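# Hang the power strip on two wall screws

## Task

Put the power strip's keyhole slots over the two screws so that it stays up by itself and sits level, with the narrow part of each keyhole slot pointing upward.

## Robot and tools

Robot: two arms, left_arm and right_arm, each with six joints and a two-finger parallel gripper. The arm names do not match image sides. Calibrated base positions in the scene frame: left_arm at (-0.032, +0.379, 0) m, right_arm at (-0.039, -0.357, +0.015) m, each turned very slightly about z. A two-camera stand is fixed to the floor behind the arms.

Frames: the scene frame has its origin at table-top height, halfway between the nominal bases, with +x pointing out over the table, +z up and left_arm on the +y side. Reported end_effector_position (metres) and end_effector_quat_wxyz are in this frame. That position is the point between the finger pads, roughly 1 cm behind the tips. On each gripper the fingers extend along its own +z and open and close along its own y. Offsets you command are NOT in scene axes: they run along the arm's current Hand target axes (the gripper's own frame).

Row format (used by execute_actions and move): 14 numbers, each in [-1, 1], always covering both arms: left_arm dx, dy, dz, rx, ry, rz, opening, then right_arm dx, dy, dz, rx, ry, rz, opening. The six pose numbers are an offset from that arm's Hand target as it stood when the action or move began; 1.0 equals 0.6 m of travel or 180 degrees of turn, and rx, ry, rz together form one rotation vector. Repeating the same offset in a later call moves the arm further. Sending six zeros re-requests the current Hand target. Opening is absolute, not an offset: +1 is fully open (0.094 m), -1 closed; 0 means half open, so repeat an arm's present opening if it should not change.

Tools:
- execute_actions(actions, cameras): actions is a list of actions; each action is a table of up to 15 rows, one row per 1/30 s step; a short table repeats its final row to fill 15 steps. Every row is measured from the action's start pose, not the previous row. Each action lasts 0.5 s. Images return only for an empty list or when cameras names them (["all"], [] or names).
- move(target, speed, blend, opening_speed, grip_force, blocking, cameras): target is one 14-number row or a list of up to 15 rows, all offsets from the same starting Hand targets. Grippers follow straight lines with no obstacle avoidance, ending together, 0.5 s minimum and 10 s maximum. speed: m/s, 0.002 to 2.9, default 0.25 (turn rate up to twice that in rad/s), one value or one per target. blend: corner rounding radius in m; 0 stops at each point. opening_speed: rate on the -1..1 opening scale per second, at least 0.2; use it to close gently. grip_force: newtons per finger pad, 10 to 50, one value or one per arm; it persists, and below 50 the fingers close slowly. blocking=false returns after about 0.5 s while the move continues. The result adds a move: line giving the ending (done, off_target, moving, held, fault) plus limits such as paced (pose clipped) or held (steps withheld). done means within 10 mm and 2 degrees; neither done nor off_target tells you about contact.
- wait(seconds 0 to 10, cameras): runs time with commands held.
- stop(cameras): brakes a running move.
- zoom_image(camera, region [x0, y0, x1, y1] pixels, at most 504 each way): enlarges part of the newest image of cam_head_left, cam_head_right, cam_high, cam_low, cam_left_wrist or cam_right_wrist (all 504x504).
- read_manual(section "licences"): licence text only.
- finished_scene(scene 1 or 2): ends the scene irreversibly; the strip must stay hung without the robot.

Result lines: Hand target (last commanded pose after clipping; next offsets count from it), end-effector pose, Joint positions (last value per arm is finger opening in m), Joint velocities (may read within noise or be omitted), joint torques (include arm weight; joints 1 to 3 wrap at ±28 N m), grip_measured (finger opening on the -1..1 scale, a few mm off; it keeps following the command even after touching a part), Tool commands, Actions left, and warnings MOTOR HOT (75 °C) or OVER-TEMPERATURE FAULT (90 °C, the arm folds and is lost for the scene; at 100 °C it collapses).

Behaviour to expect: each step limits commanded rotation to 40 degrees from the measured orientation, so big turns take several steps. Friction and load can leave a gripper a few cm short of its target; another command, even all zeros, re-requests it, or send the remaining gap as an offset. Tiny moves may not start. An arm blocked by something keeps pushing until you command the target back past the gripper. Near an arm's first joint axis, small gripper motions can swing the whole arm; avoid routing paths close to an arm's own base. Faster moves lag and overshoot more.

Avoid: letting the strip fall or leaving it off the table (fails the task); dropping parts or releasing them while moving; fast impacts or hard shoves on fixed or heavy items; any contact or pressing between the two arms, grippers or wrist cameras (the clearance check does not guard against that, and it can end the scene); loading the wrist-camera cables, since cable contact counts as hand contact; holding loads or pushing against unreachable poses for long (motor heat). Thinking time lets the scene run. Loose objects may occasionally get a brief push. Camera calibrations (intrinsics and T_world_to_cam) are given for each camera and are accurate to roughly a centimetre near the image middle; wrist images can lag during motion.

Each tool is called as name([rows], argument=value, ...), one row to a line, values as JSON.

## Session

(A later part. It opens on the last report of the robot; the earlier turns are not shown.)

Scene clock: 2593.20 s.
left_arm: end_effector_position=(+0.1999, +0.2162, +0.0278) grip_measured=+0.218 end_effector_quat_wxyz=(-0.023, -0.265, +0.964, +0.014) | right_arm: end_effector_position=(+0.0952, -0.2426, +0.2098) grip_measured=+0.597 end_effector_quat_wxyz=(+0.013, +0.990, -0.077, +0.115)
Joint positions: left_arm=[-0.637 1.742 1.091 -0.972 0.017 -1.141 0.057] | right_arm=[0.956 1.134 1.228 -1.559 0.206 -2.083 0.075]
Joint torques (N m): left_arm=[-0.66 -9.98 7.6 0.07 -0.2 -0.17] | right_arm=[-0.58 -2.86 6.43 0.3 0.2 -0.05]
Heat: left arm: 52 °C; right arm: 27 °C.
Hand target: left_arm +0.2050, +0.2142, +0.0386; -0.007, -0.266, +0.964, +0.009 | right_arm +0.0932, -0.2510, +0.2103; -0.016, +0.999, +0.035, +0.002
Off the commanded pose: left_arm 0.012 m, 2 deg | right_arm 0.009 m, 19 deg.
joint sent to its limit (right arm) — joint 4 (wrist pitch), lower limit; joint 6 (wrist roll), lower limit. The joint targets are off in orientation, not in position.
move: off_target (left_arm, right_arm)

move([
  [0,0,-0.008,0,-0.012,0,0.22,0,0,0,0,0,0,0.6],
  [0,0,-0.008,0,-0.012,0,-1,0,0,0,0,0,0,0.6],
], speed=0.06, opening_speed=0.4)

move(target=[0,0,-0.43,0,0,0,-1,0,0,0,0,0,0,0.6], speed=0.15, cameras=["cam_low"])

zoom_image(camera="cam_low", region=[240, 130, 400, 250])

Scene clock: 2606.20 s.
left_arm: end_effector_position=(+0.2004, +0.2159, +0.0314) grip_measured=-0.054 end_effector_quat_wxyz=(-0.006, -0.265, +0.964, +0.021) | right_arm: end_effector_position=(+0.0952, -0.2426, +0.2098) grip_measured=+0.597 end_effector_quat_wxyz=(+0.013, +0.990, -0.077, +0.115)
Joint positions: left_arm=[-0.659 1.728 1.091 -0.974 -0.017 -1.162 0.044] | right_arm=[0.956 1.134 1.228 -1.559 0.206 -2.083 0.075]
Joint torques (N m): left_arm=[-0.64 -10.17 7.24 0.08 -0.22 -0.09] | right_arm=[-0.58 -2.85 6.43 0.3 0.2 -0.05]
Heat: left arm: 52 °C; right arm: 27 °C.
Hand target: left_arm +0.2051, +0.2142, +0.0434; +0.011, -0.266, +0.964, +0.014 | right_arm +0.0932, -0.2510, +0.2103; -0.016, +0.999, +0.035, +0.002
Off the commanded pose: left_arm 0.013 m, 2 deg | right_arm 0.009 m, 19 deg.
joint sent to its limit (right arm) — joint 4 (wrist pitch), lower limit; joint 6 (wrist roll), lower limit. The joint targets are off in orientation, not in position.
move: off_target (left_arm, right_arm); target 2's new opening was sent with left_arm's hand 0.013 m and 2 deg from that target

Scene clock: 2608.33 s.
left_arm: end_effector_position=(+0.1967, +0.2067, +0.2841) grip_measured=-0.063 end_effector_quat_wxyz=(+0.103, -0.250, +0.955, -0.119) | right_arm: end_effector_position=(+0.0952, -0.2426, +0.2098) grip_measured=+0.597 end_effector_quat_wxyz=(+0.013, +0.990, -0.077, +0.115)
Joint positions: left_arm=[-0.693 1.491 1.842 -1.607 -0.018 -1.17 0.044] | right_arm=[0.956 1.134 1.228 -1.559 0.206 -2.083 0.075]
Joint torques (N m): left_arm=[-0.23 -7.34 8.46 1.27 -0.18 -0.23] | right_arm=[-0.57 -2.85 6.43 0.3 0.2 -0.05]
Heat: left arm: 52 °C; right arm: 27 °C.
Hand target: left_arm +0.2015, +0.2056, +0.3012; +0.011, -0.265, +0.964, +0.014 | right_arm +0.0932, -0.2510, +0.2103; -0.016, +0.999, +0.035, +0.002
Off the commanded pose: left_arm 0.018 m, 19 deg | right_arm 0.009 m, 19 deg.
joint read past its limit (left arm) — joint 4 (wrist pitch), lower limit.
joint sent to its limit (left arm) — joint 4 (wrist pitch), lower limit. The joint targets are off in orientation, not in position.
joint sent to its limit (right arm) — joint 4 (wrist pitch), lower limit; joint 6 (wrist roll), lower limit. The joint targets are off in orientation, not in position.
move: off_target (left_arm, right_arm)
Images, in order (width x height): cam_low 504x504.

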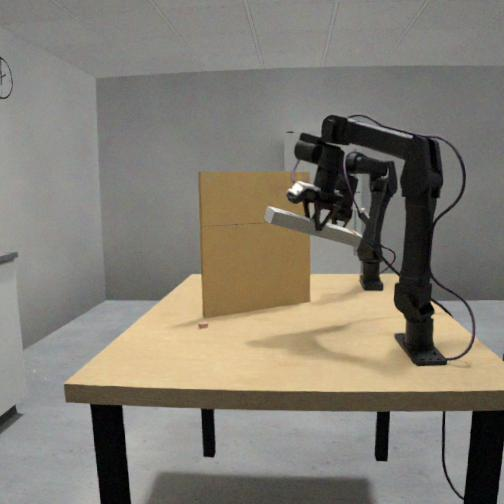

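Scaled by 3.150 from the camera's 504x504 image, which has a finer 720x720 frame.

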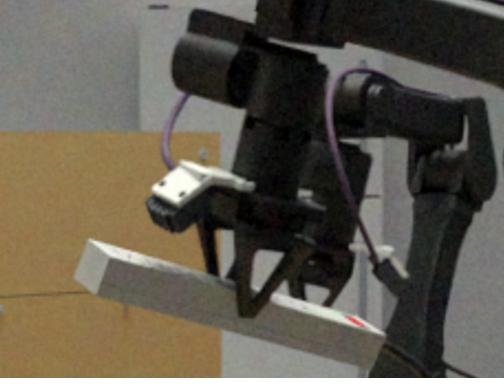

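move(target=[0,0,0,0.5397,0.009,-0.0117,-1,0,0,0,0,0,0,0.6], speed=0.25)

move([
  [-0.072,-0.0123,0.26,0,0,0,-1,0,0,0,0,0,0,0.6],
  [-0.072,-0.0123,0.341,0,0,0,-1,0,0,0,0,0,0,0.6],
], speed=0.15, blend=0.01, cameras=["cam_high","cam_low"])

zoom_image(camera="cam_high", region=[200, 180, 320, 300])

zoom_image(camera="cam_low", region=[190, 190, 310, 280])

Scene clock: 2633.20 s.
left_arm: end_effector_position=(+0.1979, +0.2032, +0.2893) grip_measured=-0.063 end_effector_quat_wxyz=(+0.180, -0.180, +0.661, -0.706) | right_arm: end_effector_position=(+0.0952, -0.2426, +0.2098) grip_measured=+0.597 end_effector_quat_wxyz=(+0.013, +0.990, -0.077, +0.115)
Joint positions: left_arm=[-0.173 0.715 0.393 0.423 0.912 -1.666 0.044] | right_arm=[0.956 1.134 1.228 -1.559 0.206 -2.083 0.075]
Joint torques (N m): left_arm=[-0.42 -0.59 7.92 2.51 -0.41 -0.48] | right_arm=[-0.58 -2.86 6.43 0.3 0.2 -0.05]
Heat: left arm: 51 °C; right arm: 27 °C.
Hand target: left_arm +0.2016, +0.2056, +0.3014; +0.195, -0.183, +0.644, -0.717 | right_arm +0.0932, -0.2510, +0.2103; -0.016, +0.999, +0.035, +0.002
Off the commanded pose: left_arm 0.013 m, 3 deg | right_arm 0.009 m, 19 deg.
joint sent to its limit (right arm) — joint 4 (wrist pitch), lower limit; joint 6 (wrist roll), lower limit. The joint targets are off in orientation, not in position.
move: off_target (left_arm, right_arm)

Scene clock: 2635.33 s.
left_arm: end_effector_position=(+0.3269, +0.0530, +0.2949) grip_measured=-0.063 end_effector_quat_wxyz=(+0.154, -0.183, +0.680, -0.693) | right_arm: end_effector_position=(+0.0952, -0.2426, +0.2098) grip_measured=+0.597 end_effector_quat_wxyz=(+0.013, +0.990, -0.077, +0.115)
Joint positions: left_arm=[-0.579 1.552 0.949 0.611 0.542 -1.619 0.044] | right_arm=[0.956 1.134 1.228 -1.559 0.206 -2.083 0.075]
Joint torques (N m): left_arm=[0.16 -6.68 11.67 2.96 -0.67 -0.24] | right_arm=[-0.58 -2.85 6.43 0.3 0.2 -0.05]
Heat: left arm: 52 °C; right arm: 27 °C.
Hand target: left_arm +0.3433, +0.0543, +0.3293; +0.195, -0.183, +0.644, -0.717 | right_arm +0.0932, -0.2510, +0.2103; -0.016, +0.999, +0.035, +0.002
Off the commanded pose: left_arm 0.038 m, 7 deg | right_arm 0.009 m, 19 deg.
joint sent to its limit (right arm) — joint 4 (wrist pitch), lower limit; joint 6 (wrist roll), lower limit. The joint targets are off in orientation, not in position.
move: off_target (left_arm, right_arm)
Images, in order (width x height): cam_high 504x504, cam_low 504x504.

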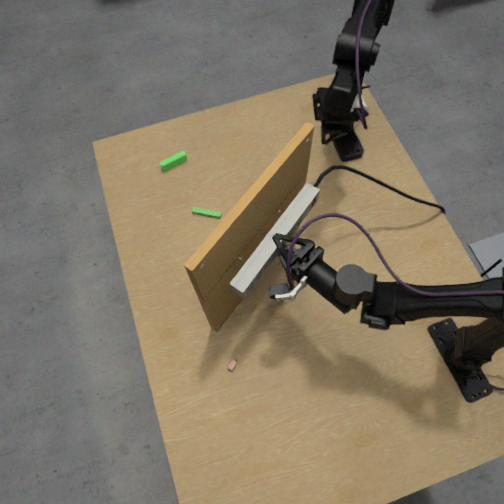

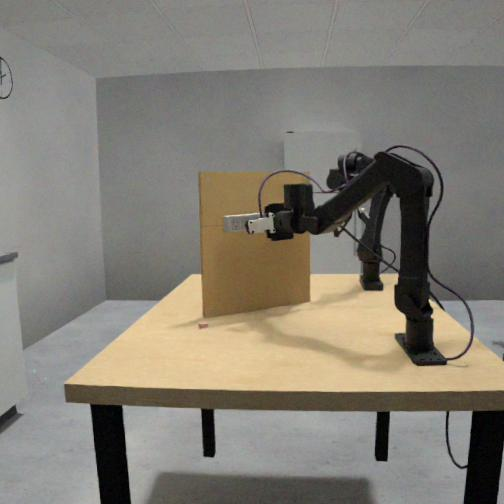

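Scaled by 4.200 from the camera's 504x504 image, which has a finer 720x720 frame.

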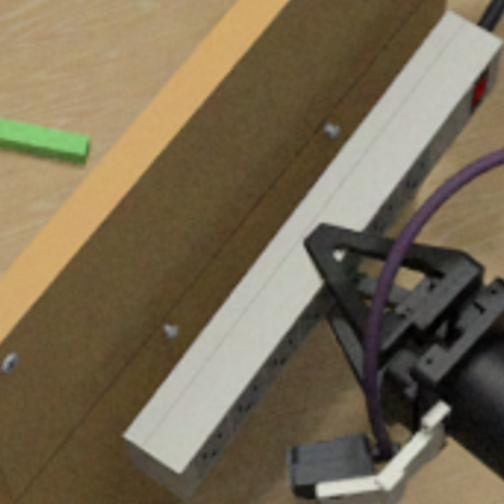

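Scaled by 4.200 from the camera's 504x504 image, which has a finer 720x720 frame.

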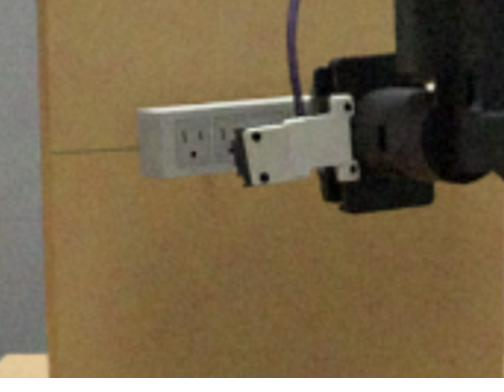

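move(target=[0,0.025,0.078,0,0.0,0,-1,0,0,0,0,0,0,0.6], speed=0.08, cameras=["cam_high","cam_low"])

zoom_image(camera="cam_high", region=[200, 180, 320, 300])

zoom_image(camera="cam_low", region=[190, 190, 310, 280])

Scene clock: 2644.07 s.
left_arm: end_effector_position=(+0.3349, +0.0292, +0.2851) grip_measured=-0.063 end_effector_quat_wxyz=(+0.137, -0.170, +0.689, -0.691) | right_arm: end_effector_position=(+0.0952, -0.2426, +0.2098) grip_measured=+0.597 end_effector_quat_wxyz=(+0.013, +0.990, -0.077, +0.115)
Joint positions: left_arm=[-0.606 1.648 1.024 0.614 0.558 -1.611 0.044] | right_arm=[0.956 1.134 1.228 -1.559 0.206 -2.083 0.075]
Joint torques (N m): left_arm=[-2.93 -3.06 16.01 3.19 -1.38 -0.28] | right_arm=[-0.58 -2.85 6.45 0.3 0.2 -0.05]
Heat: left arm: 52 °C; right arm: 27 °C.
Hand target: left_arm +0.3680, +0.0130, +0.3190; +0.195, -0.183, +0.644, -0.717 | right_arm +0.0932, -0.2510, +0.2103; -0.016, +0.999, +0.035, +0.002
Off the commanded pose: left_arm 0.050 m, 9 deg | right_arm 0.009 m, 19 deg.
joint sent to its limit (right arm) — joint 4 (wrist pitch), lower limit; joint 6 (wrist roll), lower limit. The joint targets are off in orientation, not in position.
move: off_target (left_arm, right_arm)
Images, in order (width x height): cam_high 504x504, cam_low 504x504.

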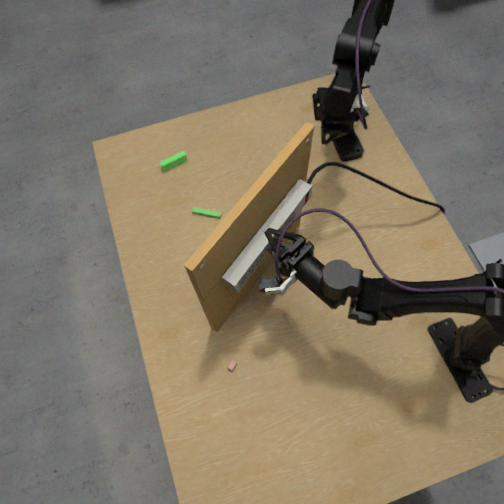

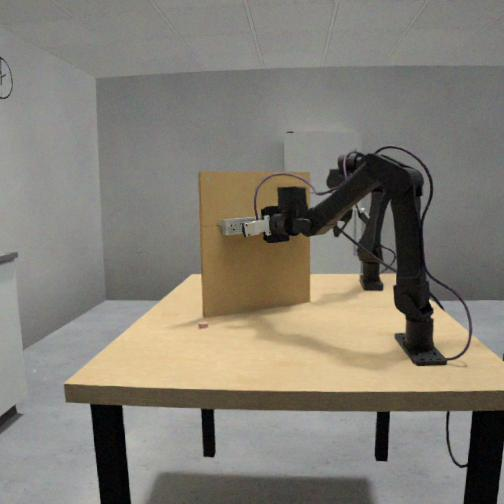

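Scaled by 4.200 from the camera's 504x504 image, which has a finer 720x720 frame.

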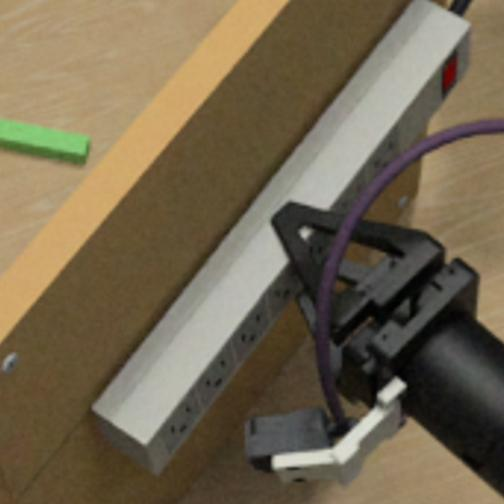

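Scaled by 4.200 from the camera's 504x504 image, which has a finer 720x720 frame.

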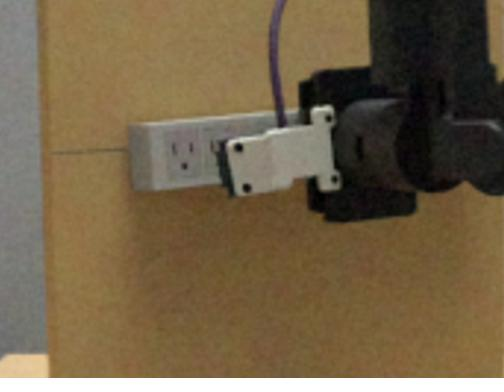

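move([
  [0,0,-0.08,0,0,0,-1,0,0,0,0,0,0,0.6],
  [-0.012,-0.011,0,0,0,0,-1,0,0,0,0,0,0,0.6],
], speed=0.08, cameras=["cam_high","cam_low"])

zoom_image(camera="cam_high", region=[200, 180, 320, 300])

zoom_image(camera="cam_low", region=[190, 190, 310, 280])

Scene clock: 2654.67 s.
left_arm: end_effector_position=(+0.3412, +0.0327, +0.2856) grip_measured=-0.063 end_effector_quat_wxyz=(+0.139, -0.173, +0.695, -0.684) | right_arm: end_effector_position=(+0.0952, -0.2426, +0.2098) grip_measured=+0.597 end_effector_quat_wxyz=(+0.013, +0.990, -0.077, +0.115)
Joint positions: left_arm=[-0.59 1.653 1.05 0.574 0.569 -1.599 0.044] | right_arm=[0.956 1.134 1.228 -1.559 0.206 -2.083 0.075]
Joint torques (N m): left_arm=[-2.37 -3.51 15.86 3.33 -1.29 -0.51] | right_arm=[-0.58 -2.85 6.45 0.3 0.2 -0.05]
Heat: left arm: 54 °C; right arm: 27 °C.
Hand target: left_arm +0.3739, +0.0174, +0.3257; +0.195, -0.183, +0.644, -0.717 | right_arm +0.0932, -0.2510, +0.2103; -0.016, +0.999, +0.035, +0.002
Off the commanded pose: left_arm 0.054 m, 10 deg | right_arm 0.009 m, 19 deg.
joint sent to its limit (right arm) — joint 4 (wrist pitch), lower limit; joint 6 (wrist roll), lower limit. The joint targets are off in orientation, not in position.
move: off_target (left_arm, right_arm)
Images, in order (width x height): cam_high 504x504, cam_low 504x504.

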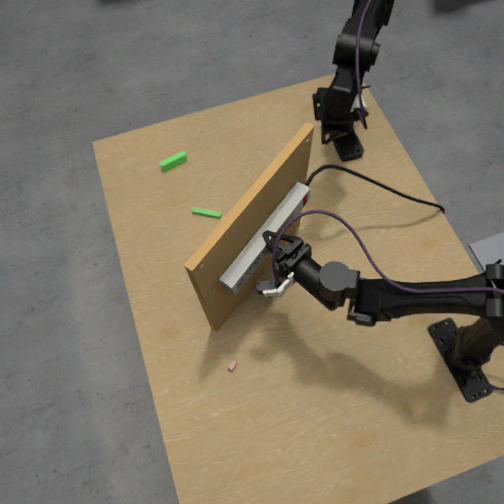

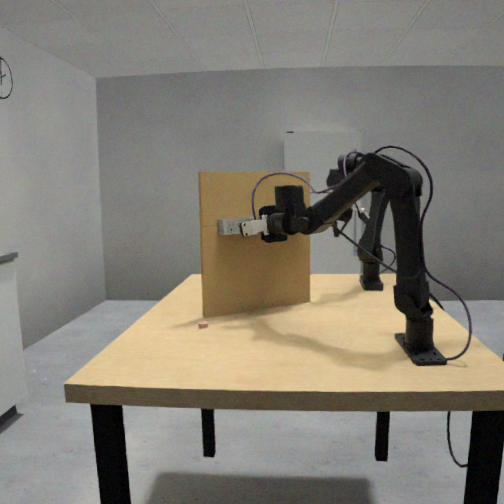

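Scaled by 4.200 from the camera's 504x504 image, which has a finer 720x720 frame.

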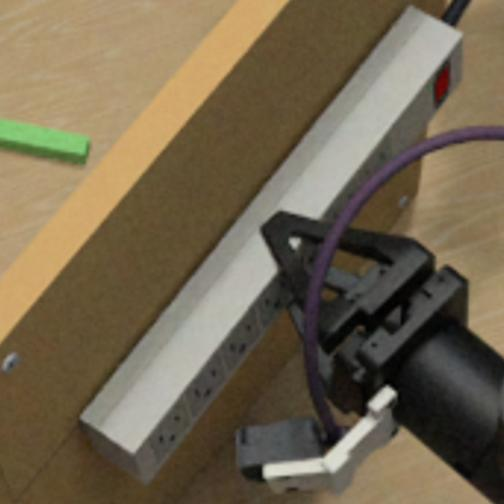

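Scaled by 4.200 from the camera's 504x504 image, which has a finer 720x720 frame.

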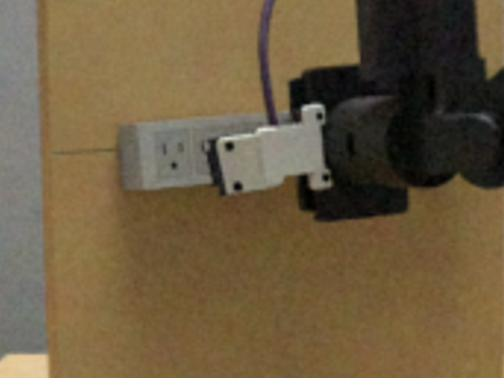

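move([
  [0,0,-0.08,0,0,0,-1,0,0,0,0,0,0,0.6],
  [-0.004,-0.006,0.005,0.01,0,0,-1,0,0,0,0,0,0,0.6],
], speed=0.08, cameras=["cam_high","cam_low"])

zoom_image(camera="cam_high", region=[200, 180, 320, 300])

zoom_image(camera="cam_low", region=[190, 190, 310, 280])

Scene clock: 2669.03 s.
left_arm: end_effector_position=(+0.3432, +0.0346, +0.2877) grip_measured=-0.063 end_effector_quat_wxyz=(+0.139, -0.167, +0.686, -0.694) | right_arm: end_effector_position=(+0.0952, -0.2426, +0.2098) grip_measured=+0.597 end_effector_quat_wxyz=(+0.013, +0.990, -0.077, +0.115)
Joint positions: left_arm=[-0.579 1.665 1.041 0.626 0.587 -1.613 0.044] | right_arm=[0.956 1.134 1.228 -1.559 0.206 -2.083 0.075]
Joint torques (N m): left_arm=[-3.48 -3.41 16.81 3.31 -1.48 -0.53] | right_arm=[-0.58 -2.85 6.43 0.3 0.2 -0.05]
Heat: left arm: 54 °C; right arm: 27 °C.
Hand target: left_arm +0.3773, +0.0164, +0.3296; +0.197, -0.180, +0.632, -0.727 | right_arm +0.0932, -0.2510, +0.2103; -0.016, +0.999, +0.035, +0.002
Off the commanded pose: left_arm 0.057 m, 10 deg | right_arm 0.009 m, 19 deg.
joint sent to its limit (right arm) — joint 4 (wrist pitch), lower limit; joint 6 (wrist roll), lower limit. The joint targets are off in orientation, not in position.
move: off_target (left_arm, right_arm)
Images, in order (width x height): cam_high 504x504, cam_low 504x504.

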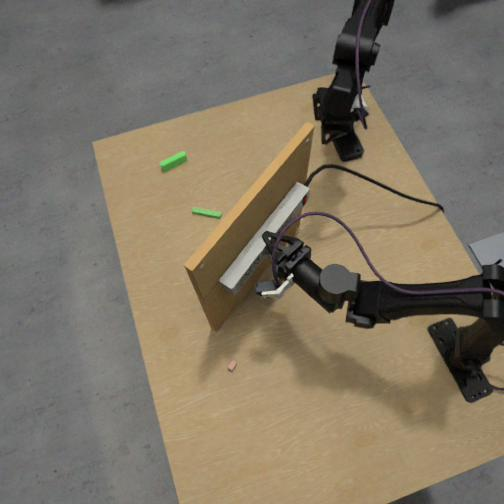

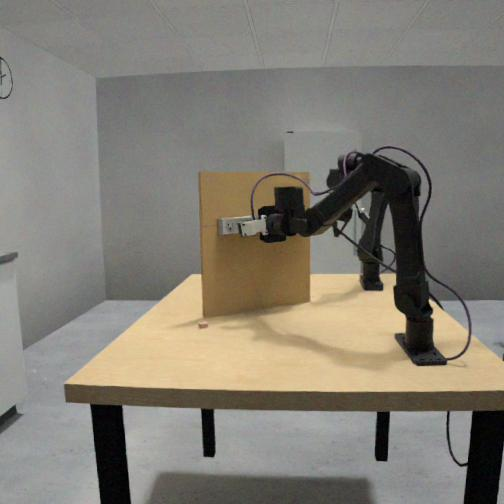

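Scaled by 4.200 from the camera's 504x504 image, which has a finer 720x720 frame.

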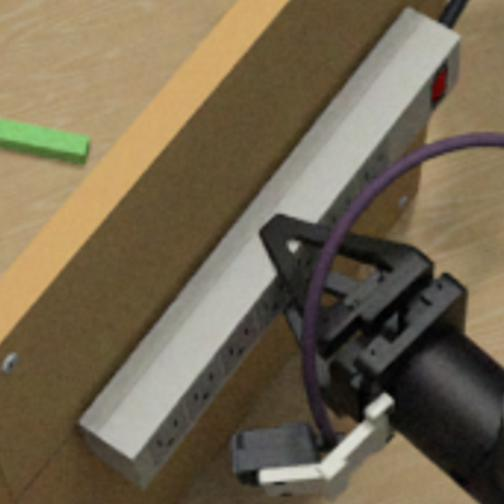

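Scaled by 4.200 from the camera's 504x504 image, which has a finer 720x720 frame.

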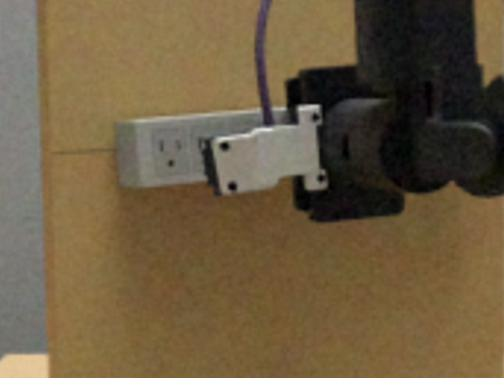

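move([
  [0,0,-0.08,0,0,0,-1,0,0,0,0,0,0,0.6],
  [-0.002,-0.004,0.008,0.0,0,0.006,-1,0,0,0,0,0,0,0.6],
], speed=0.08, cameras=["cam_high","cam_low"])

zoom_image(camera="cam_high", region=[200, 180, 320, 300])

zoom_image(camera="cam_low", region=[190, 190, 310, 280])

Scene clock: 2682.23 s.
left_arm: end_effector_position=(+0.3459, +0.0357, +0.2859) grip_measured=-0.063 end_effector_quat_wxyz=(+0.136, -0.171, +0.692, -0.688) | right_arm: end_effector_position=(+0.0952, -0.2426, +0.2098) grip_measured=+0.597 end_effector_quat_wxyz=(+0.013, +0.990, -0.077, +0.115)
Joint positions: left_arm=[-0.573 1.666 1.056 0.591 0.592 -1.608 0.044] | right_arm=[0.956 1.134 1.228 -1.559 0.206 -2.083 0.075]
Joint torques (N m): left_arm=[-3.97 -3.23 17.37 3.52 -1.46 -0.41] | right_arm=[-0.58 -2.85 6.43 0.3 0.2 -0.05]
Heat: left arm: 55 °C; right arm: 27 °C.
Hand target: left_arm +0.3807, +0.0132, +0.3326; +0.204, -0.174, +0.634, -0.725 | right_arm +0.0932, -0.2510, +0.2103; -0.016, +0.999, +0.035, +0.002
Off the commanded pose: left_arm 0.062 m, 11 deg | right_arm 0.009 m, 19 deg.
joint sent to its limit (right arm) — joint 4 (wrist pitch), lower limit; joint 6 (wrist roll), lower limit. The joint targets are off in orientation, not in position.
move: off_target (left_arm, right_arm)
Images, in order (width x height): cam_high 504x504, cam_low 504x504.

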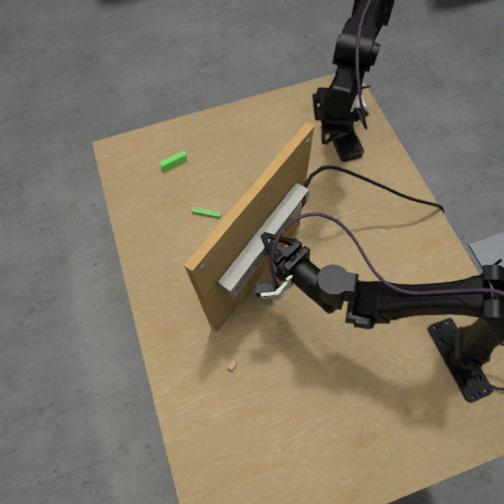

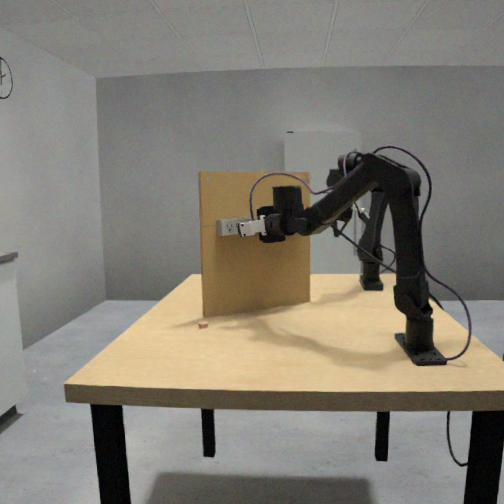

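Scaled by 4.200 from the camera's 504x504 image, which has a finer 720x720 frame.

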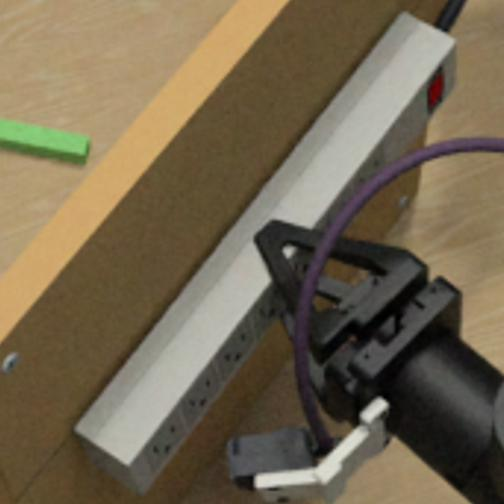

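Scaled by 4.200 from the camera's 504x504 image, which has a finer 720x720 frame.

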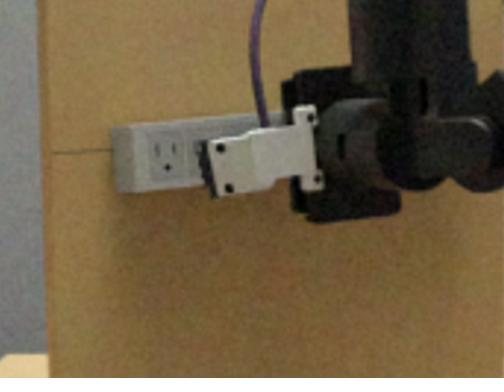

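move([
  [0,0,-0.08,0,0,0,-1,0,0,0,0,0,0,0.6],
  [0.002,-0.004,0.0,0.0,0,-0.014,-1,0,0,0,0,0,0,0.6],
], speed=0.08, cameras=["cam_high","cam_low"])

zoom_image(camera="cam_high", region=[200, 180, 320, 300])

zoom_image(camera="cam_low", region=[190, 190, 310, 280])

Scene clock: 2692.67 s.
left_arm: end_effector_position=(+0.3469, +0.0362, +0.2869) grip_measured=-0.063 end_effector_quat_wxyz=(+0.136, -0.174, +0.692, -0.688) | right_arm: end_effector_position=(+0.0952, -0.2426, +0.2098) grip_measured=+0.597 end_effector_quat_wxyz=(+0.013, +0.990, -0.077, +0.115)
Joint positions: left_arm=[-0.572 1.666 1.06 0.585 0.589 -1.611 0.044] | right_arm=[0.956 1.134 1.228 -1.559 0.206 -2.083 0.075]
Joint torques (N m): left_arm=[-4.11 -3.77 17.21 3.46 -1.45 -0.86] | right_arm=[-0.58 -2.85 6.43 0.3 0.2 -0.05]
Heat: left arm: 57 °C; right arm: 27 °C.
Hand target: left_arm +0.3795, +0.0129, +0.3348; +0.188, -0.188, +0.630, -0.729 | right_arm +0.0932, -0.2510, +0.2103; -0.016, +0.999, +0.035, +0.002
Off the commanded pose: left_arm 0.063 m, 11 deg | right_arm 0.009 m, 19 deg.
joint sent to its limit (right arm) — joint 4 (wrist pitch), lower limit; joint 6 (wrist roll), lower limit. The joint targets are off in orientation, not in position.
move: off_target (left_arm, right_arm)
Images, in order (width x height): cam_high 504x504, cam_low 504x504.

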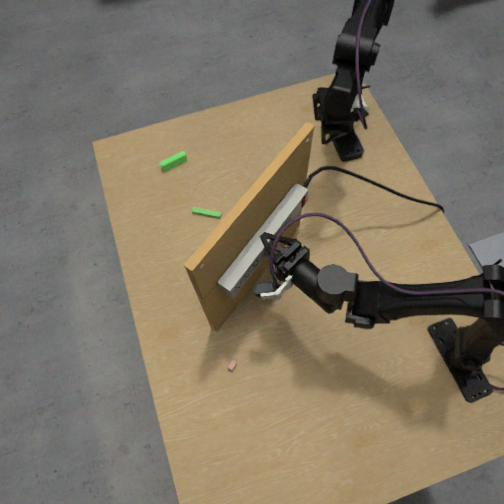

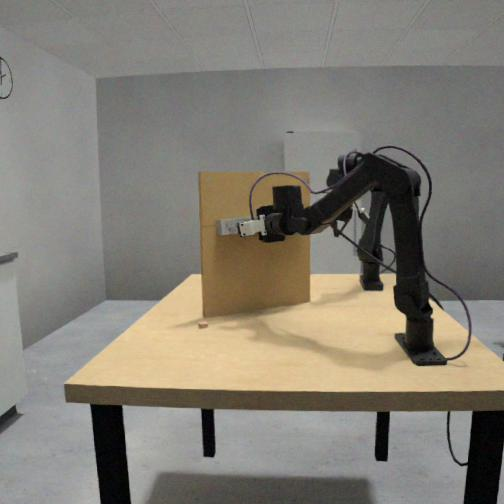

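Scaled by 4.200 from the camera's 504x504 image, which has a finer 720x720 frame.

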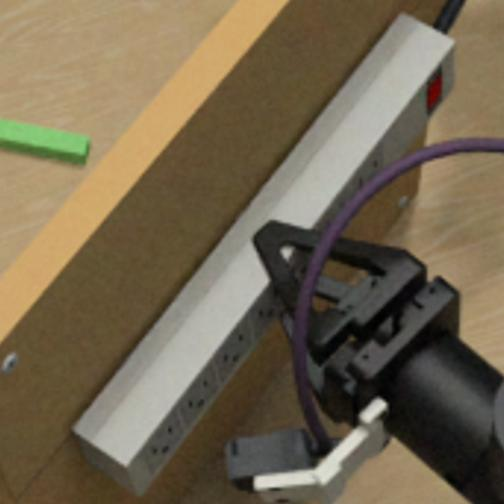

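Scaled by 4.200 from the camera's 504x504 image, which has a finer 720x720 frame.

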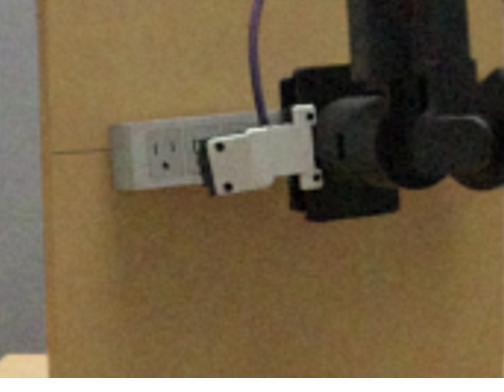

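move([
  [0,0,-0.1,0,0,0,-1,0,0,0,0,0,0,0.6],
  [0.004,-0.008,-0.01,0.0,0,-0.003,-1,0,0,0,0,0,0,0.6],
], speed=0.08, cameras=["cam_high","cam_low"])

zoom_image(camera="cam_high", region=[200, 180, 320, 300])

zoom_image(camera="cam_low", region=[190, 190, 310, 280])

Scene clock: 2701.87 s.
left_arm: end_effector_position=(+0.3437, +0.0280, +0.3060) grip_measured=-0.063 end_effector_quat_wxyz=(+0.140, -0.169, +0.670, -0.709) | right_arm: end_effector_position=(+0.0952, -0.2426, +0.2098) grip_measured=+0.597 end_effector_quat_wxyz=(+0.013, +0.990, -0.077, +0.115)
Joint positions: left_arm=[-0.597 1.667 1.075 0.644 0.563 -1.65 0.044] | right_arm=[0.956 1.134 1.228 -1.559 0.206 -2.083 0.075]
Joint torques (N m): left_arm=[-1.99 -4.33 16.16 2.75 -1.3 -0.42] | right_arm=[-0.57 -2.86 6.43 0.3 0.2 -0.05]
Heat: left arm: 55 °C; right arm: 27 °C.
Hand target: left_arm +0.3741, +0.0174, +0.3390; +0.185, -0.191, +0.629, -0.730 | right_arm +0.0932, -0.2510, +0.2103; -0.016, +0.999, +0.035, +0.002
Off the commanded pose: left_arm 0.046 m, 8 deg | right_arm 0.009 m, 19 deg.
joint sent to its limit (right arm) — joint 4 (wrist pitch), lower limit; joint 6 (wrist roll), lower limit. The joint targets are off in orientation, not in position.
move: off_target (left_arm, right_arm)
Images, in order (width x height): cam_high 504x504, cam_low 504x504.

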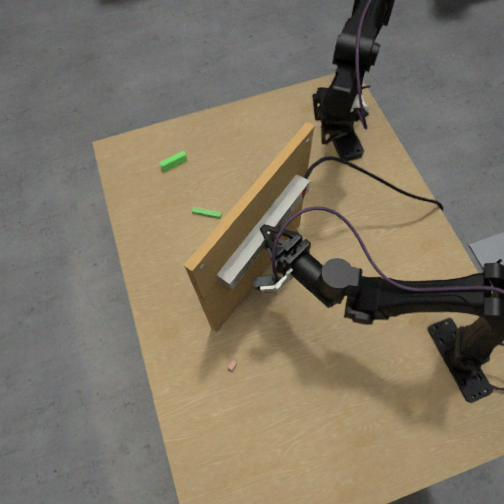

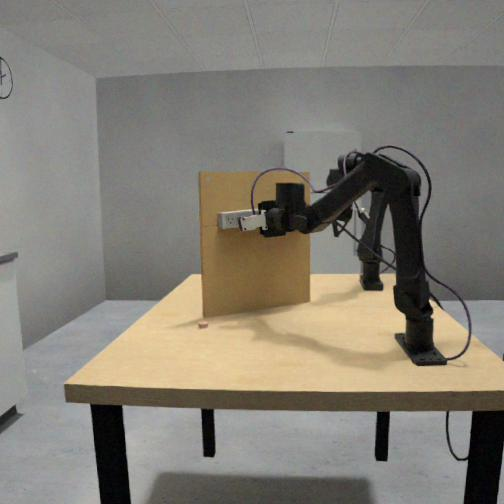

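Scaled by 4.200 from the camera's 504x504 image, which has a finer 720x720 frame.

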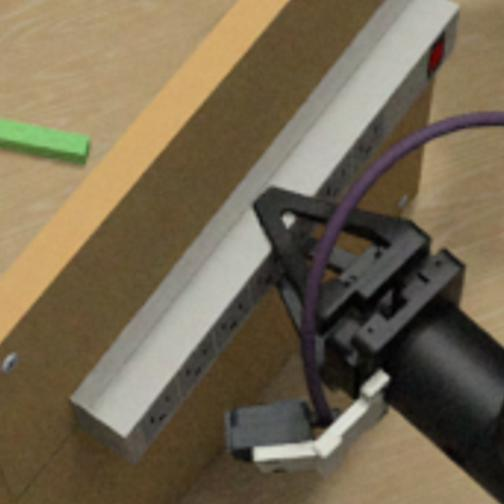

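Scaled by 4.200 from the camera's 504x504 image, which has a finer 720x720 frame.

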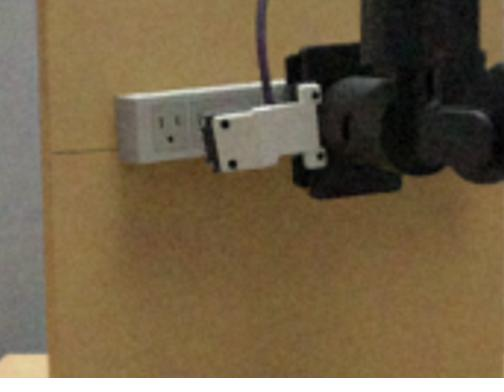

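move([
  [0,0,-0.1,0,0,0,-1,0,0,0,0,0,0,0.6],
  [0.0,0.018,0.0,0.0,0,0,-1,0,0,0,0,0,0,0.6],
], speed=0.08, cameras=["cam_high","cam_low"])

zoom_image(camera="cam_high", region=[200, 180, 320, 300])

zoom_image(camera="cam_low", region=[190, 190, 310, 280])

Scene clock: 2715.87 s.
left_arm: end_effector_position=(+0.3453, +0.0324, +0.3006) grip_measured=-0.064 end_effector_quat_wxyz=(+0.139, -0.174, +0.668, -0.710) | right_arm: end_effector_position=(+0.0952, -0.2426, +0.2098) grip_measured=+0.597 end_effector_quat_wxyz=(+0.013, +0.990, -0.077, +0.115)
Joint positions: left_arm=[-0.587 1.671 1.052 0.676 0.567 -1.663 0.044] | right_arm=[0.956 1.134 1.228 -1.559 0.206 -2.083 0.075]
Joint torques (N m): left_arm=[-3.29 -3.3 16.14 2.84 -1.37 -0.3] | right_arm=[-0.58 -2.85 6.43 0.3 0.2 -0.05]
Heat: left arm: 55 °C; right arm: 27 °C.
Hand target: left_arm +0.3744, +0.0159, +0.3283; +0.185, -0.191, +0.629, -0.730 | right_arm +0.0932, -0.2510, +0.2103; -0.016, +0.999, +0.035, +0.002
Off the commanded pose: left_arm 0.043 m, 7 deg | right_arm 0.009 m, 19 deg.
joint sent to its limit (right arm) — joint 4 (wrist pitch), lower limit; joint 6 (wrist roll), lower limit. The joint targets are off in orientation, not in position.
move: off_target (left_arm, right_arm)
Images, in order (width x height): cam_high 504x504, cam_low 504x504.

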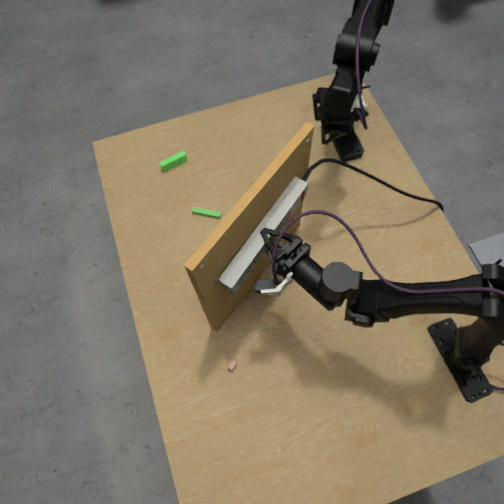

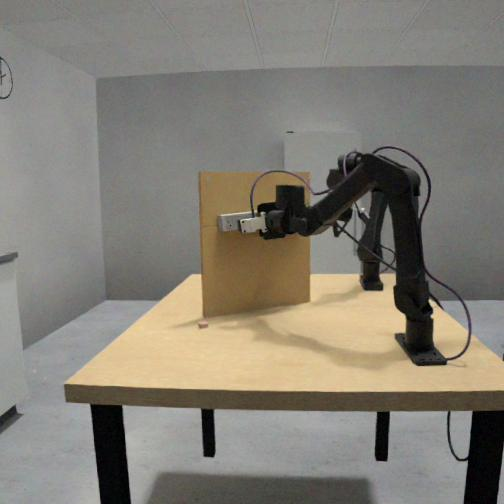

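Scaled by 4.200 from the camera's 504x504 image, which has a finer 720x720 frame.

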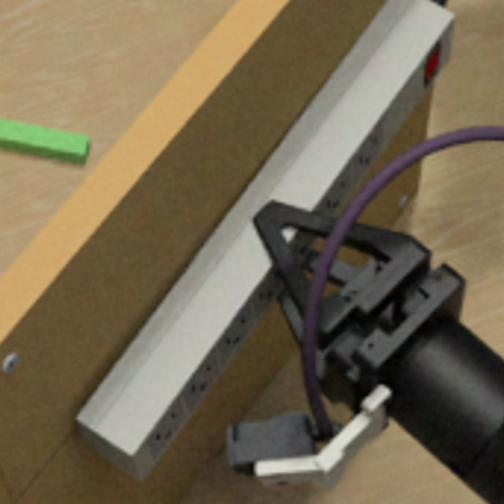

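Scaled by 4.200 from the camera's 504x504 image, which has a finer 720x720 frame.

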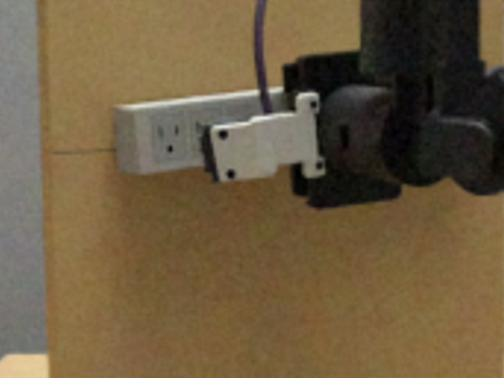

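move([
  [0,0,-0.1,0,0,0.012,-1,0,0,0,0,0,0,0.6],
  [0.0,0.01,0.0,0.0,0,0.012,-1,0,0,0,0,0,0,0.6],
], speed=0.08, cameras=["cam_high","cam_low"])

zoom_image(camera="cam_high", region=[200, 180, 320, 300])

zoom_image(camera="cam_low", region=[190, 190, 310, 280])

Scene clock: 2727.60 s.
left_arm: end_effector_position=(+0.3468, +0.0335, +0.2962) grip_measured=-0.064 end_effector_quat_wxyz=(+0.152, -0.167, +0.667, -0.710) | right_arm: end_effector_position=(+0.0952, -0.2426, +0.2098) grip_measured=+0.597 end_effector_quat_wxyz=(+0.013, +0.990, -0.077, +0.115)
Joint positions: left_arm=[-0.585 1.68 1.037 0.706 0.561 -1.639 0.044] | right_arm=[0.956 1.134 1.228 -1.559 0.206 -2.083 0.075]
Joint torques (N m): left_arm=[-3.69 -2.76 16.23 2.71 -1.37 -0.16] | right_arm=[-0.59 -2.85 6.43 0.3 0.2 -0.05]
Heat: left arm: 56 °C; right arm: 27 °C.
Hand target: left_arm +0.3746, +0.0150, +0.3225; +0.199, -0.179, +0.633, -0.727 | right_arm +0.0932, -0.2510, +0.2103; -0.016, +0.999, +0.035, +0.002
Off the commanded pose: left_arm 0.042 m, 7 deg | right_arm 0.009 m, 19 deg.
joint sent to its limit (right arm) — joint 4 (wrist pitch), lower limit; joint 6 (wrist roll), lower limit. The joint targets are off in orientation, not in position.
move: off_target (left_arm, right_arm)
Images, in order (width x height): cam_high 504x504, cam_low 504x504.

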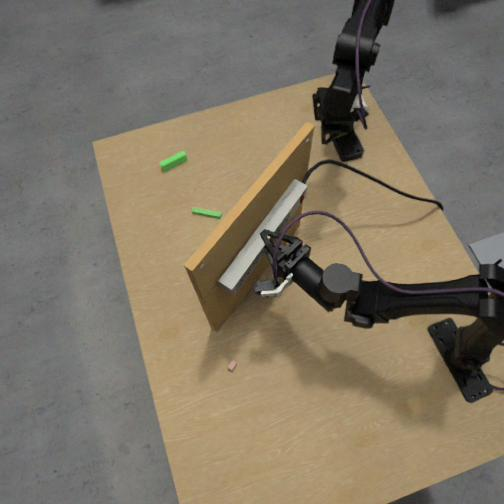

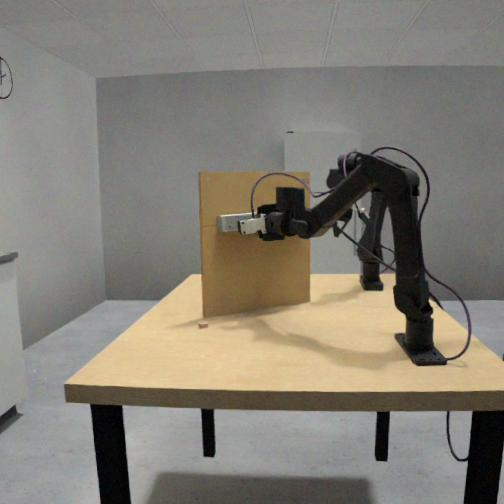

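Scaled by 4.200 from the camera's 504x504 image, which has a finer 720x720 frame.

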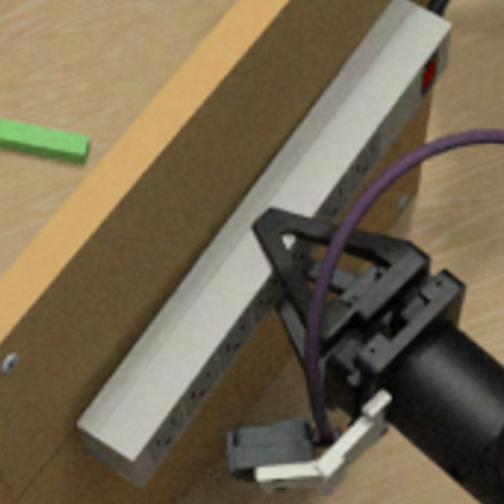

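Scaled by 4.200 from the camera's 504x504 image, which has a finer 720x720 frame.

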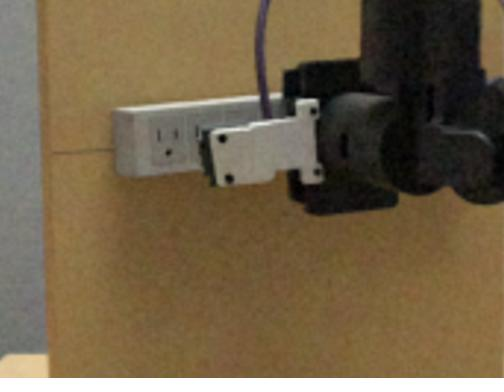

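move(target=[0.0,0.006,0.01,0.0,0.02,0,-1,0,0,0,0,0,0,0.6], speed=0.08, cameras=["cam_high","cam_low"])

zoom_image(camera="cam_high", region=[200, 180, 320, 300])

zoom_image(camera="cam_low", region=[190, 190, 310, 280])

Scene clock: 2738.43 s.
left_arm: end_effector_position=(+0.3471, +0.0326, +0.2956) grip_measured=-0.064 end_effector_quat_wxyz=(+0.123, -0.135, +0.674, -0.716) | right_arm: end_effector_position=(+0.0952, -0.2426, +0.2098) grip_measured=+0.597 end_effector_quat_wxyz=(+0.013, +0.990, -0.077, +0.115)
Joint positions: left_arm=[-0.551 1.718 1.075 0.714 0.683 -1.642 0.044] | right_arm=[0.956 1.134 1.228 -1.559 0.206 -2.083 0.075]
Joint torques (N m): left_arm=[-5.08 -3.19 15.62 2.71 -1.76 -0.2] | right_arm=[-0.58 -2.85 6.45 0.3 0.2 -0.05]
Heat: left arm: 55 °C; right arm: 27 °C.
Hand target: left_arm +0.3780, +0.0095, +0.3195; +0.179, -0.156, +0.639, -0.732 | right_arm +0.0932, -0.2510, +0.2103; -0.016, +0.999, +0.035, +0.002
Off the commanded pose: left_arm 0.045 m, 8 deg | right_arm 0.009 m, 19 deg.
joint sent to its limit (right arm) — joint 4 (wrist pitch), lower limit; joint 6 (wrist roll), lower limit. The joint targets are off in orientation, not in position.
move: off_target (left_arm, right_arm)
Images, in order (width x height): cam_high 504x504, cam_low 504x504.

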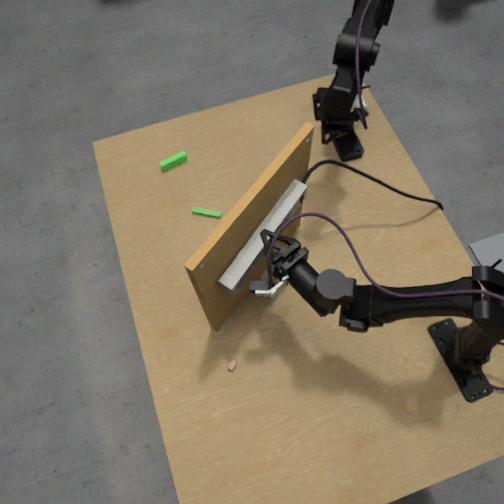

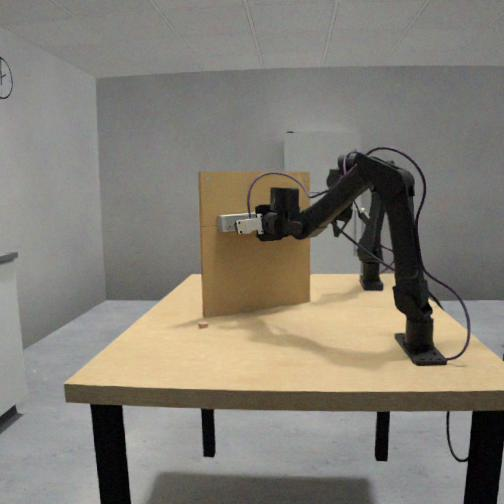

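Scaled by 4.200 from the camera's 504x504 image, which has a finer 720x720 frame.

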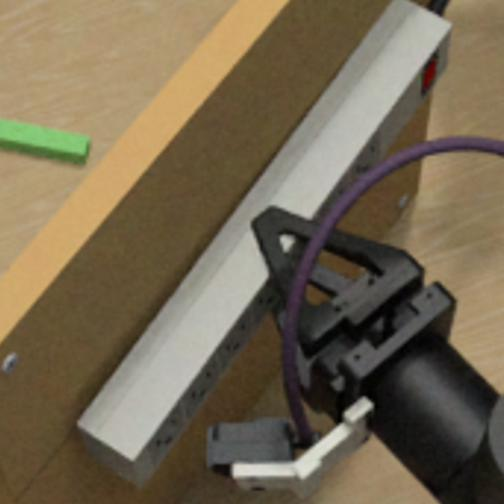

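Scaled by 4.200 from the camera's 504x504 image, which has a finer 720x720 frame.

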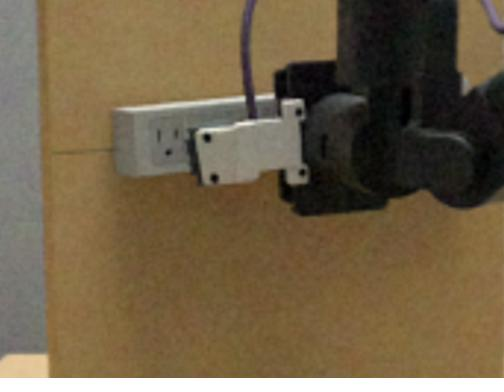

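move([
  [0,0,-0.1,0,-0.015,0.015,-1,0,0,0,0,0,0,0.6],
  [0.0,0.006,0.0,0.0,-0.015,0.015,-1,0,0,0,0,0,0,0.6],
], speed=0.08, cameras=["cam_high","cam_low"])

zoom_image(camera="cam_high", region=[200, 180, 320, 300])

zoom_image(camera="cam_low", region=[190, 190, 310, 280])

Scene clock: 2757.27 s.
left_arm: end_effector_position=(+0.3500, +0.0365, +0.2833) grip_measured=-0.064 end_effector_quat_wxyz=(+0.161, -0.151, +0.677, -0.702) | right_arm: end_effector_position=(+0.0952, -0.2426, +0.2098) grip_measured=+0.597 end_effector_quat_wxyz=(+0.013, +0.990, -0.077, +0.115)
Joint positions: left_arm=[-0.568 1.702 1.024 0.723 0.59 -1.59 0.044] | right_arm=[0.956 1.134 1.228 -1.559 0.206 -2.083 0.075]
Joint torques (N m): left_arm=[-5.57 -2.91 17.46 2.87 -1.49 -0.18] | right_arm=[-0.57 -2.85 6.43 0.3 0.2 -0.05]
Heat: left arm: 56 °C; right arm: 27 °C.
Hand target: left_arm +0.3781, +0.0091, +0.3160; +0.211, -0.158, +0.638, -0.724 | right_arm +0.0932, -0.2510, +0.2103; -0.016, +0.999, +0.035, +0.002
Off the commanded pose: left_arm 0.051 m, 8 deg | right_arm 0.009 m, 19 deg.
joint sent to its limit (right arm) — joint 4 (wrist pitch), lower limit; joint 6 (wrist roll), lower limit. The joint targets are off in orientation, not in position.
move: off_target (left_arm, right_arm)
Images, in order (width x height): cam_high 504x504, cam_low 504x504.

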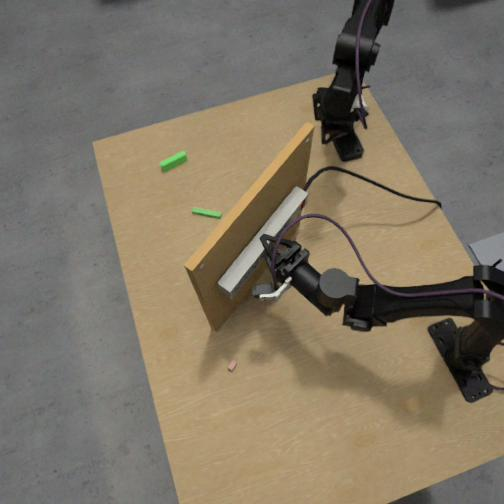

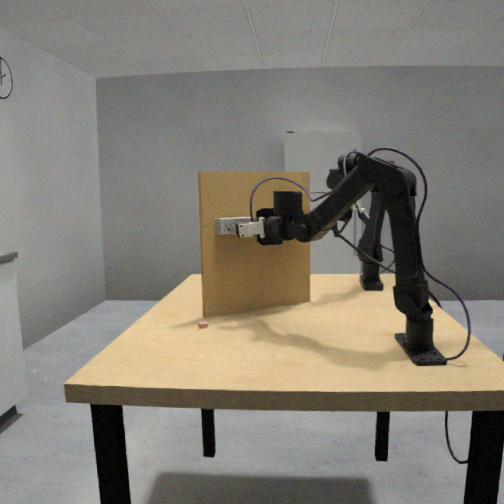

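Scaled by 4.200 from the camera's 504x504 image, which has a finer 720x720 frame.

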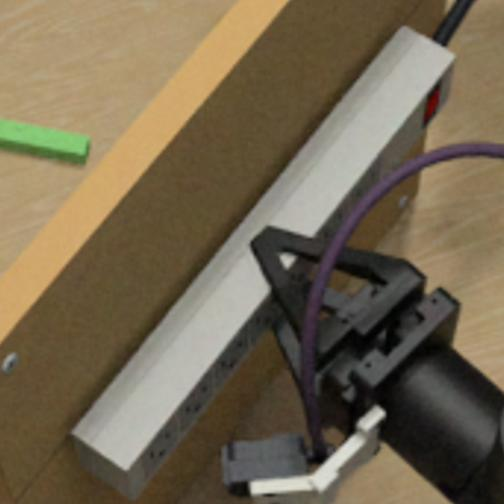

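Scaled by 4.200 from the camera's 504x504 image, which has a finer 720x720 frame.

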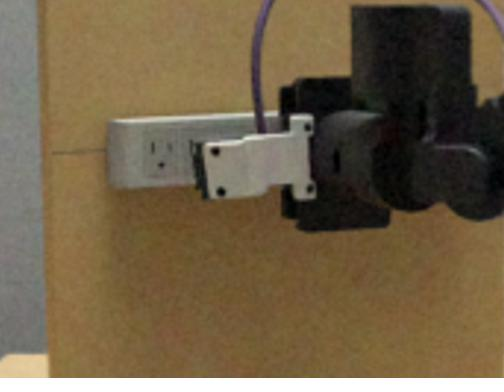

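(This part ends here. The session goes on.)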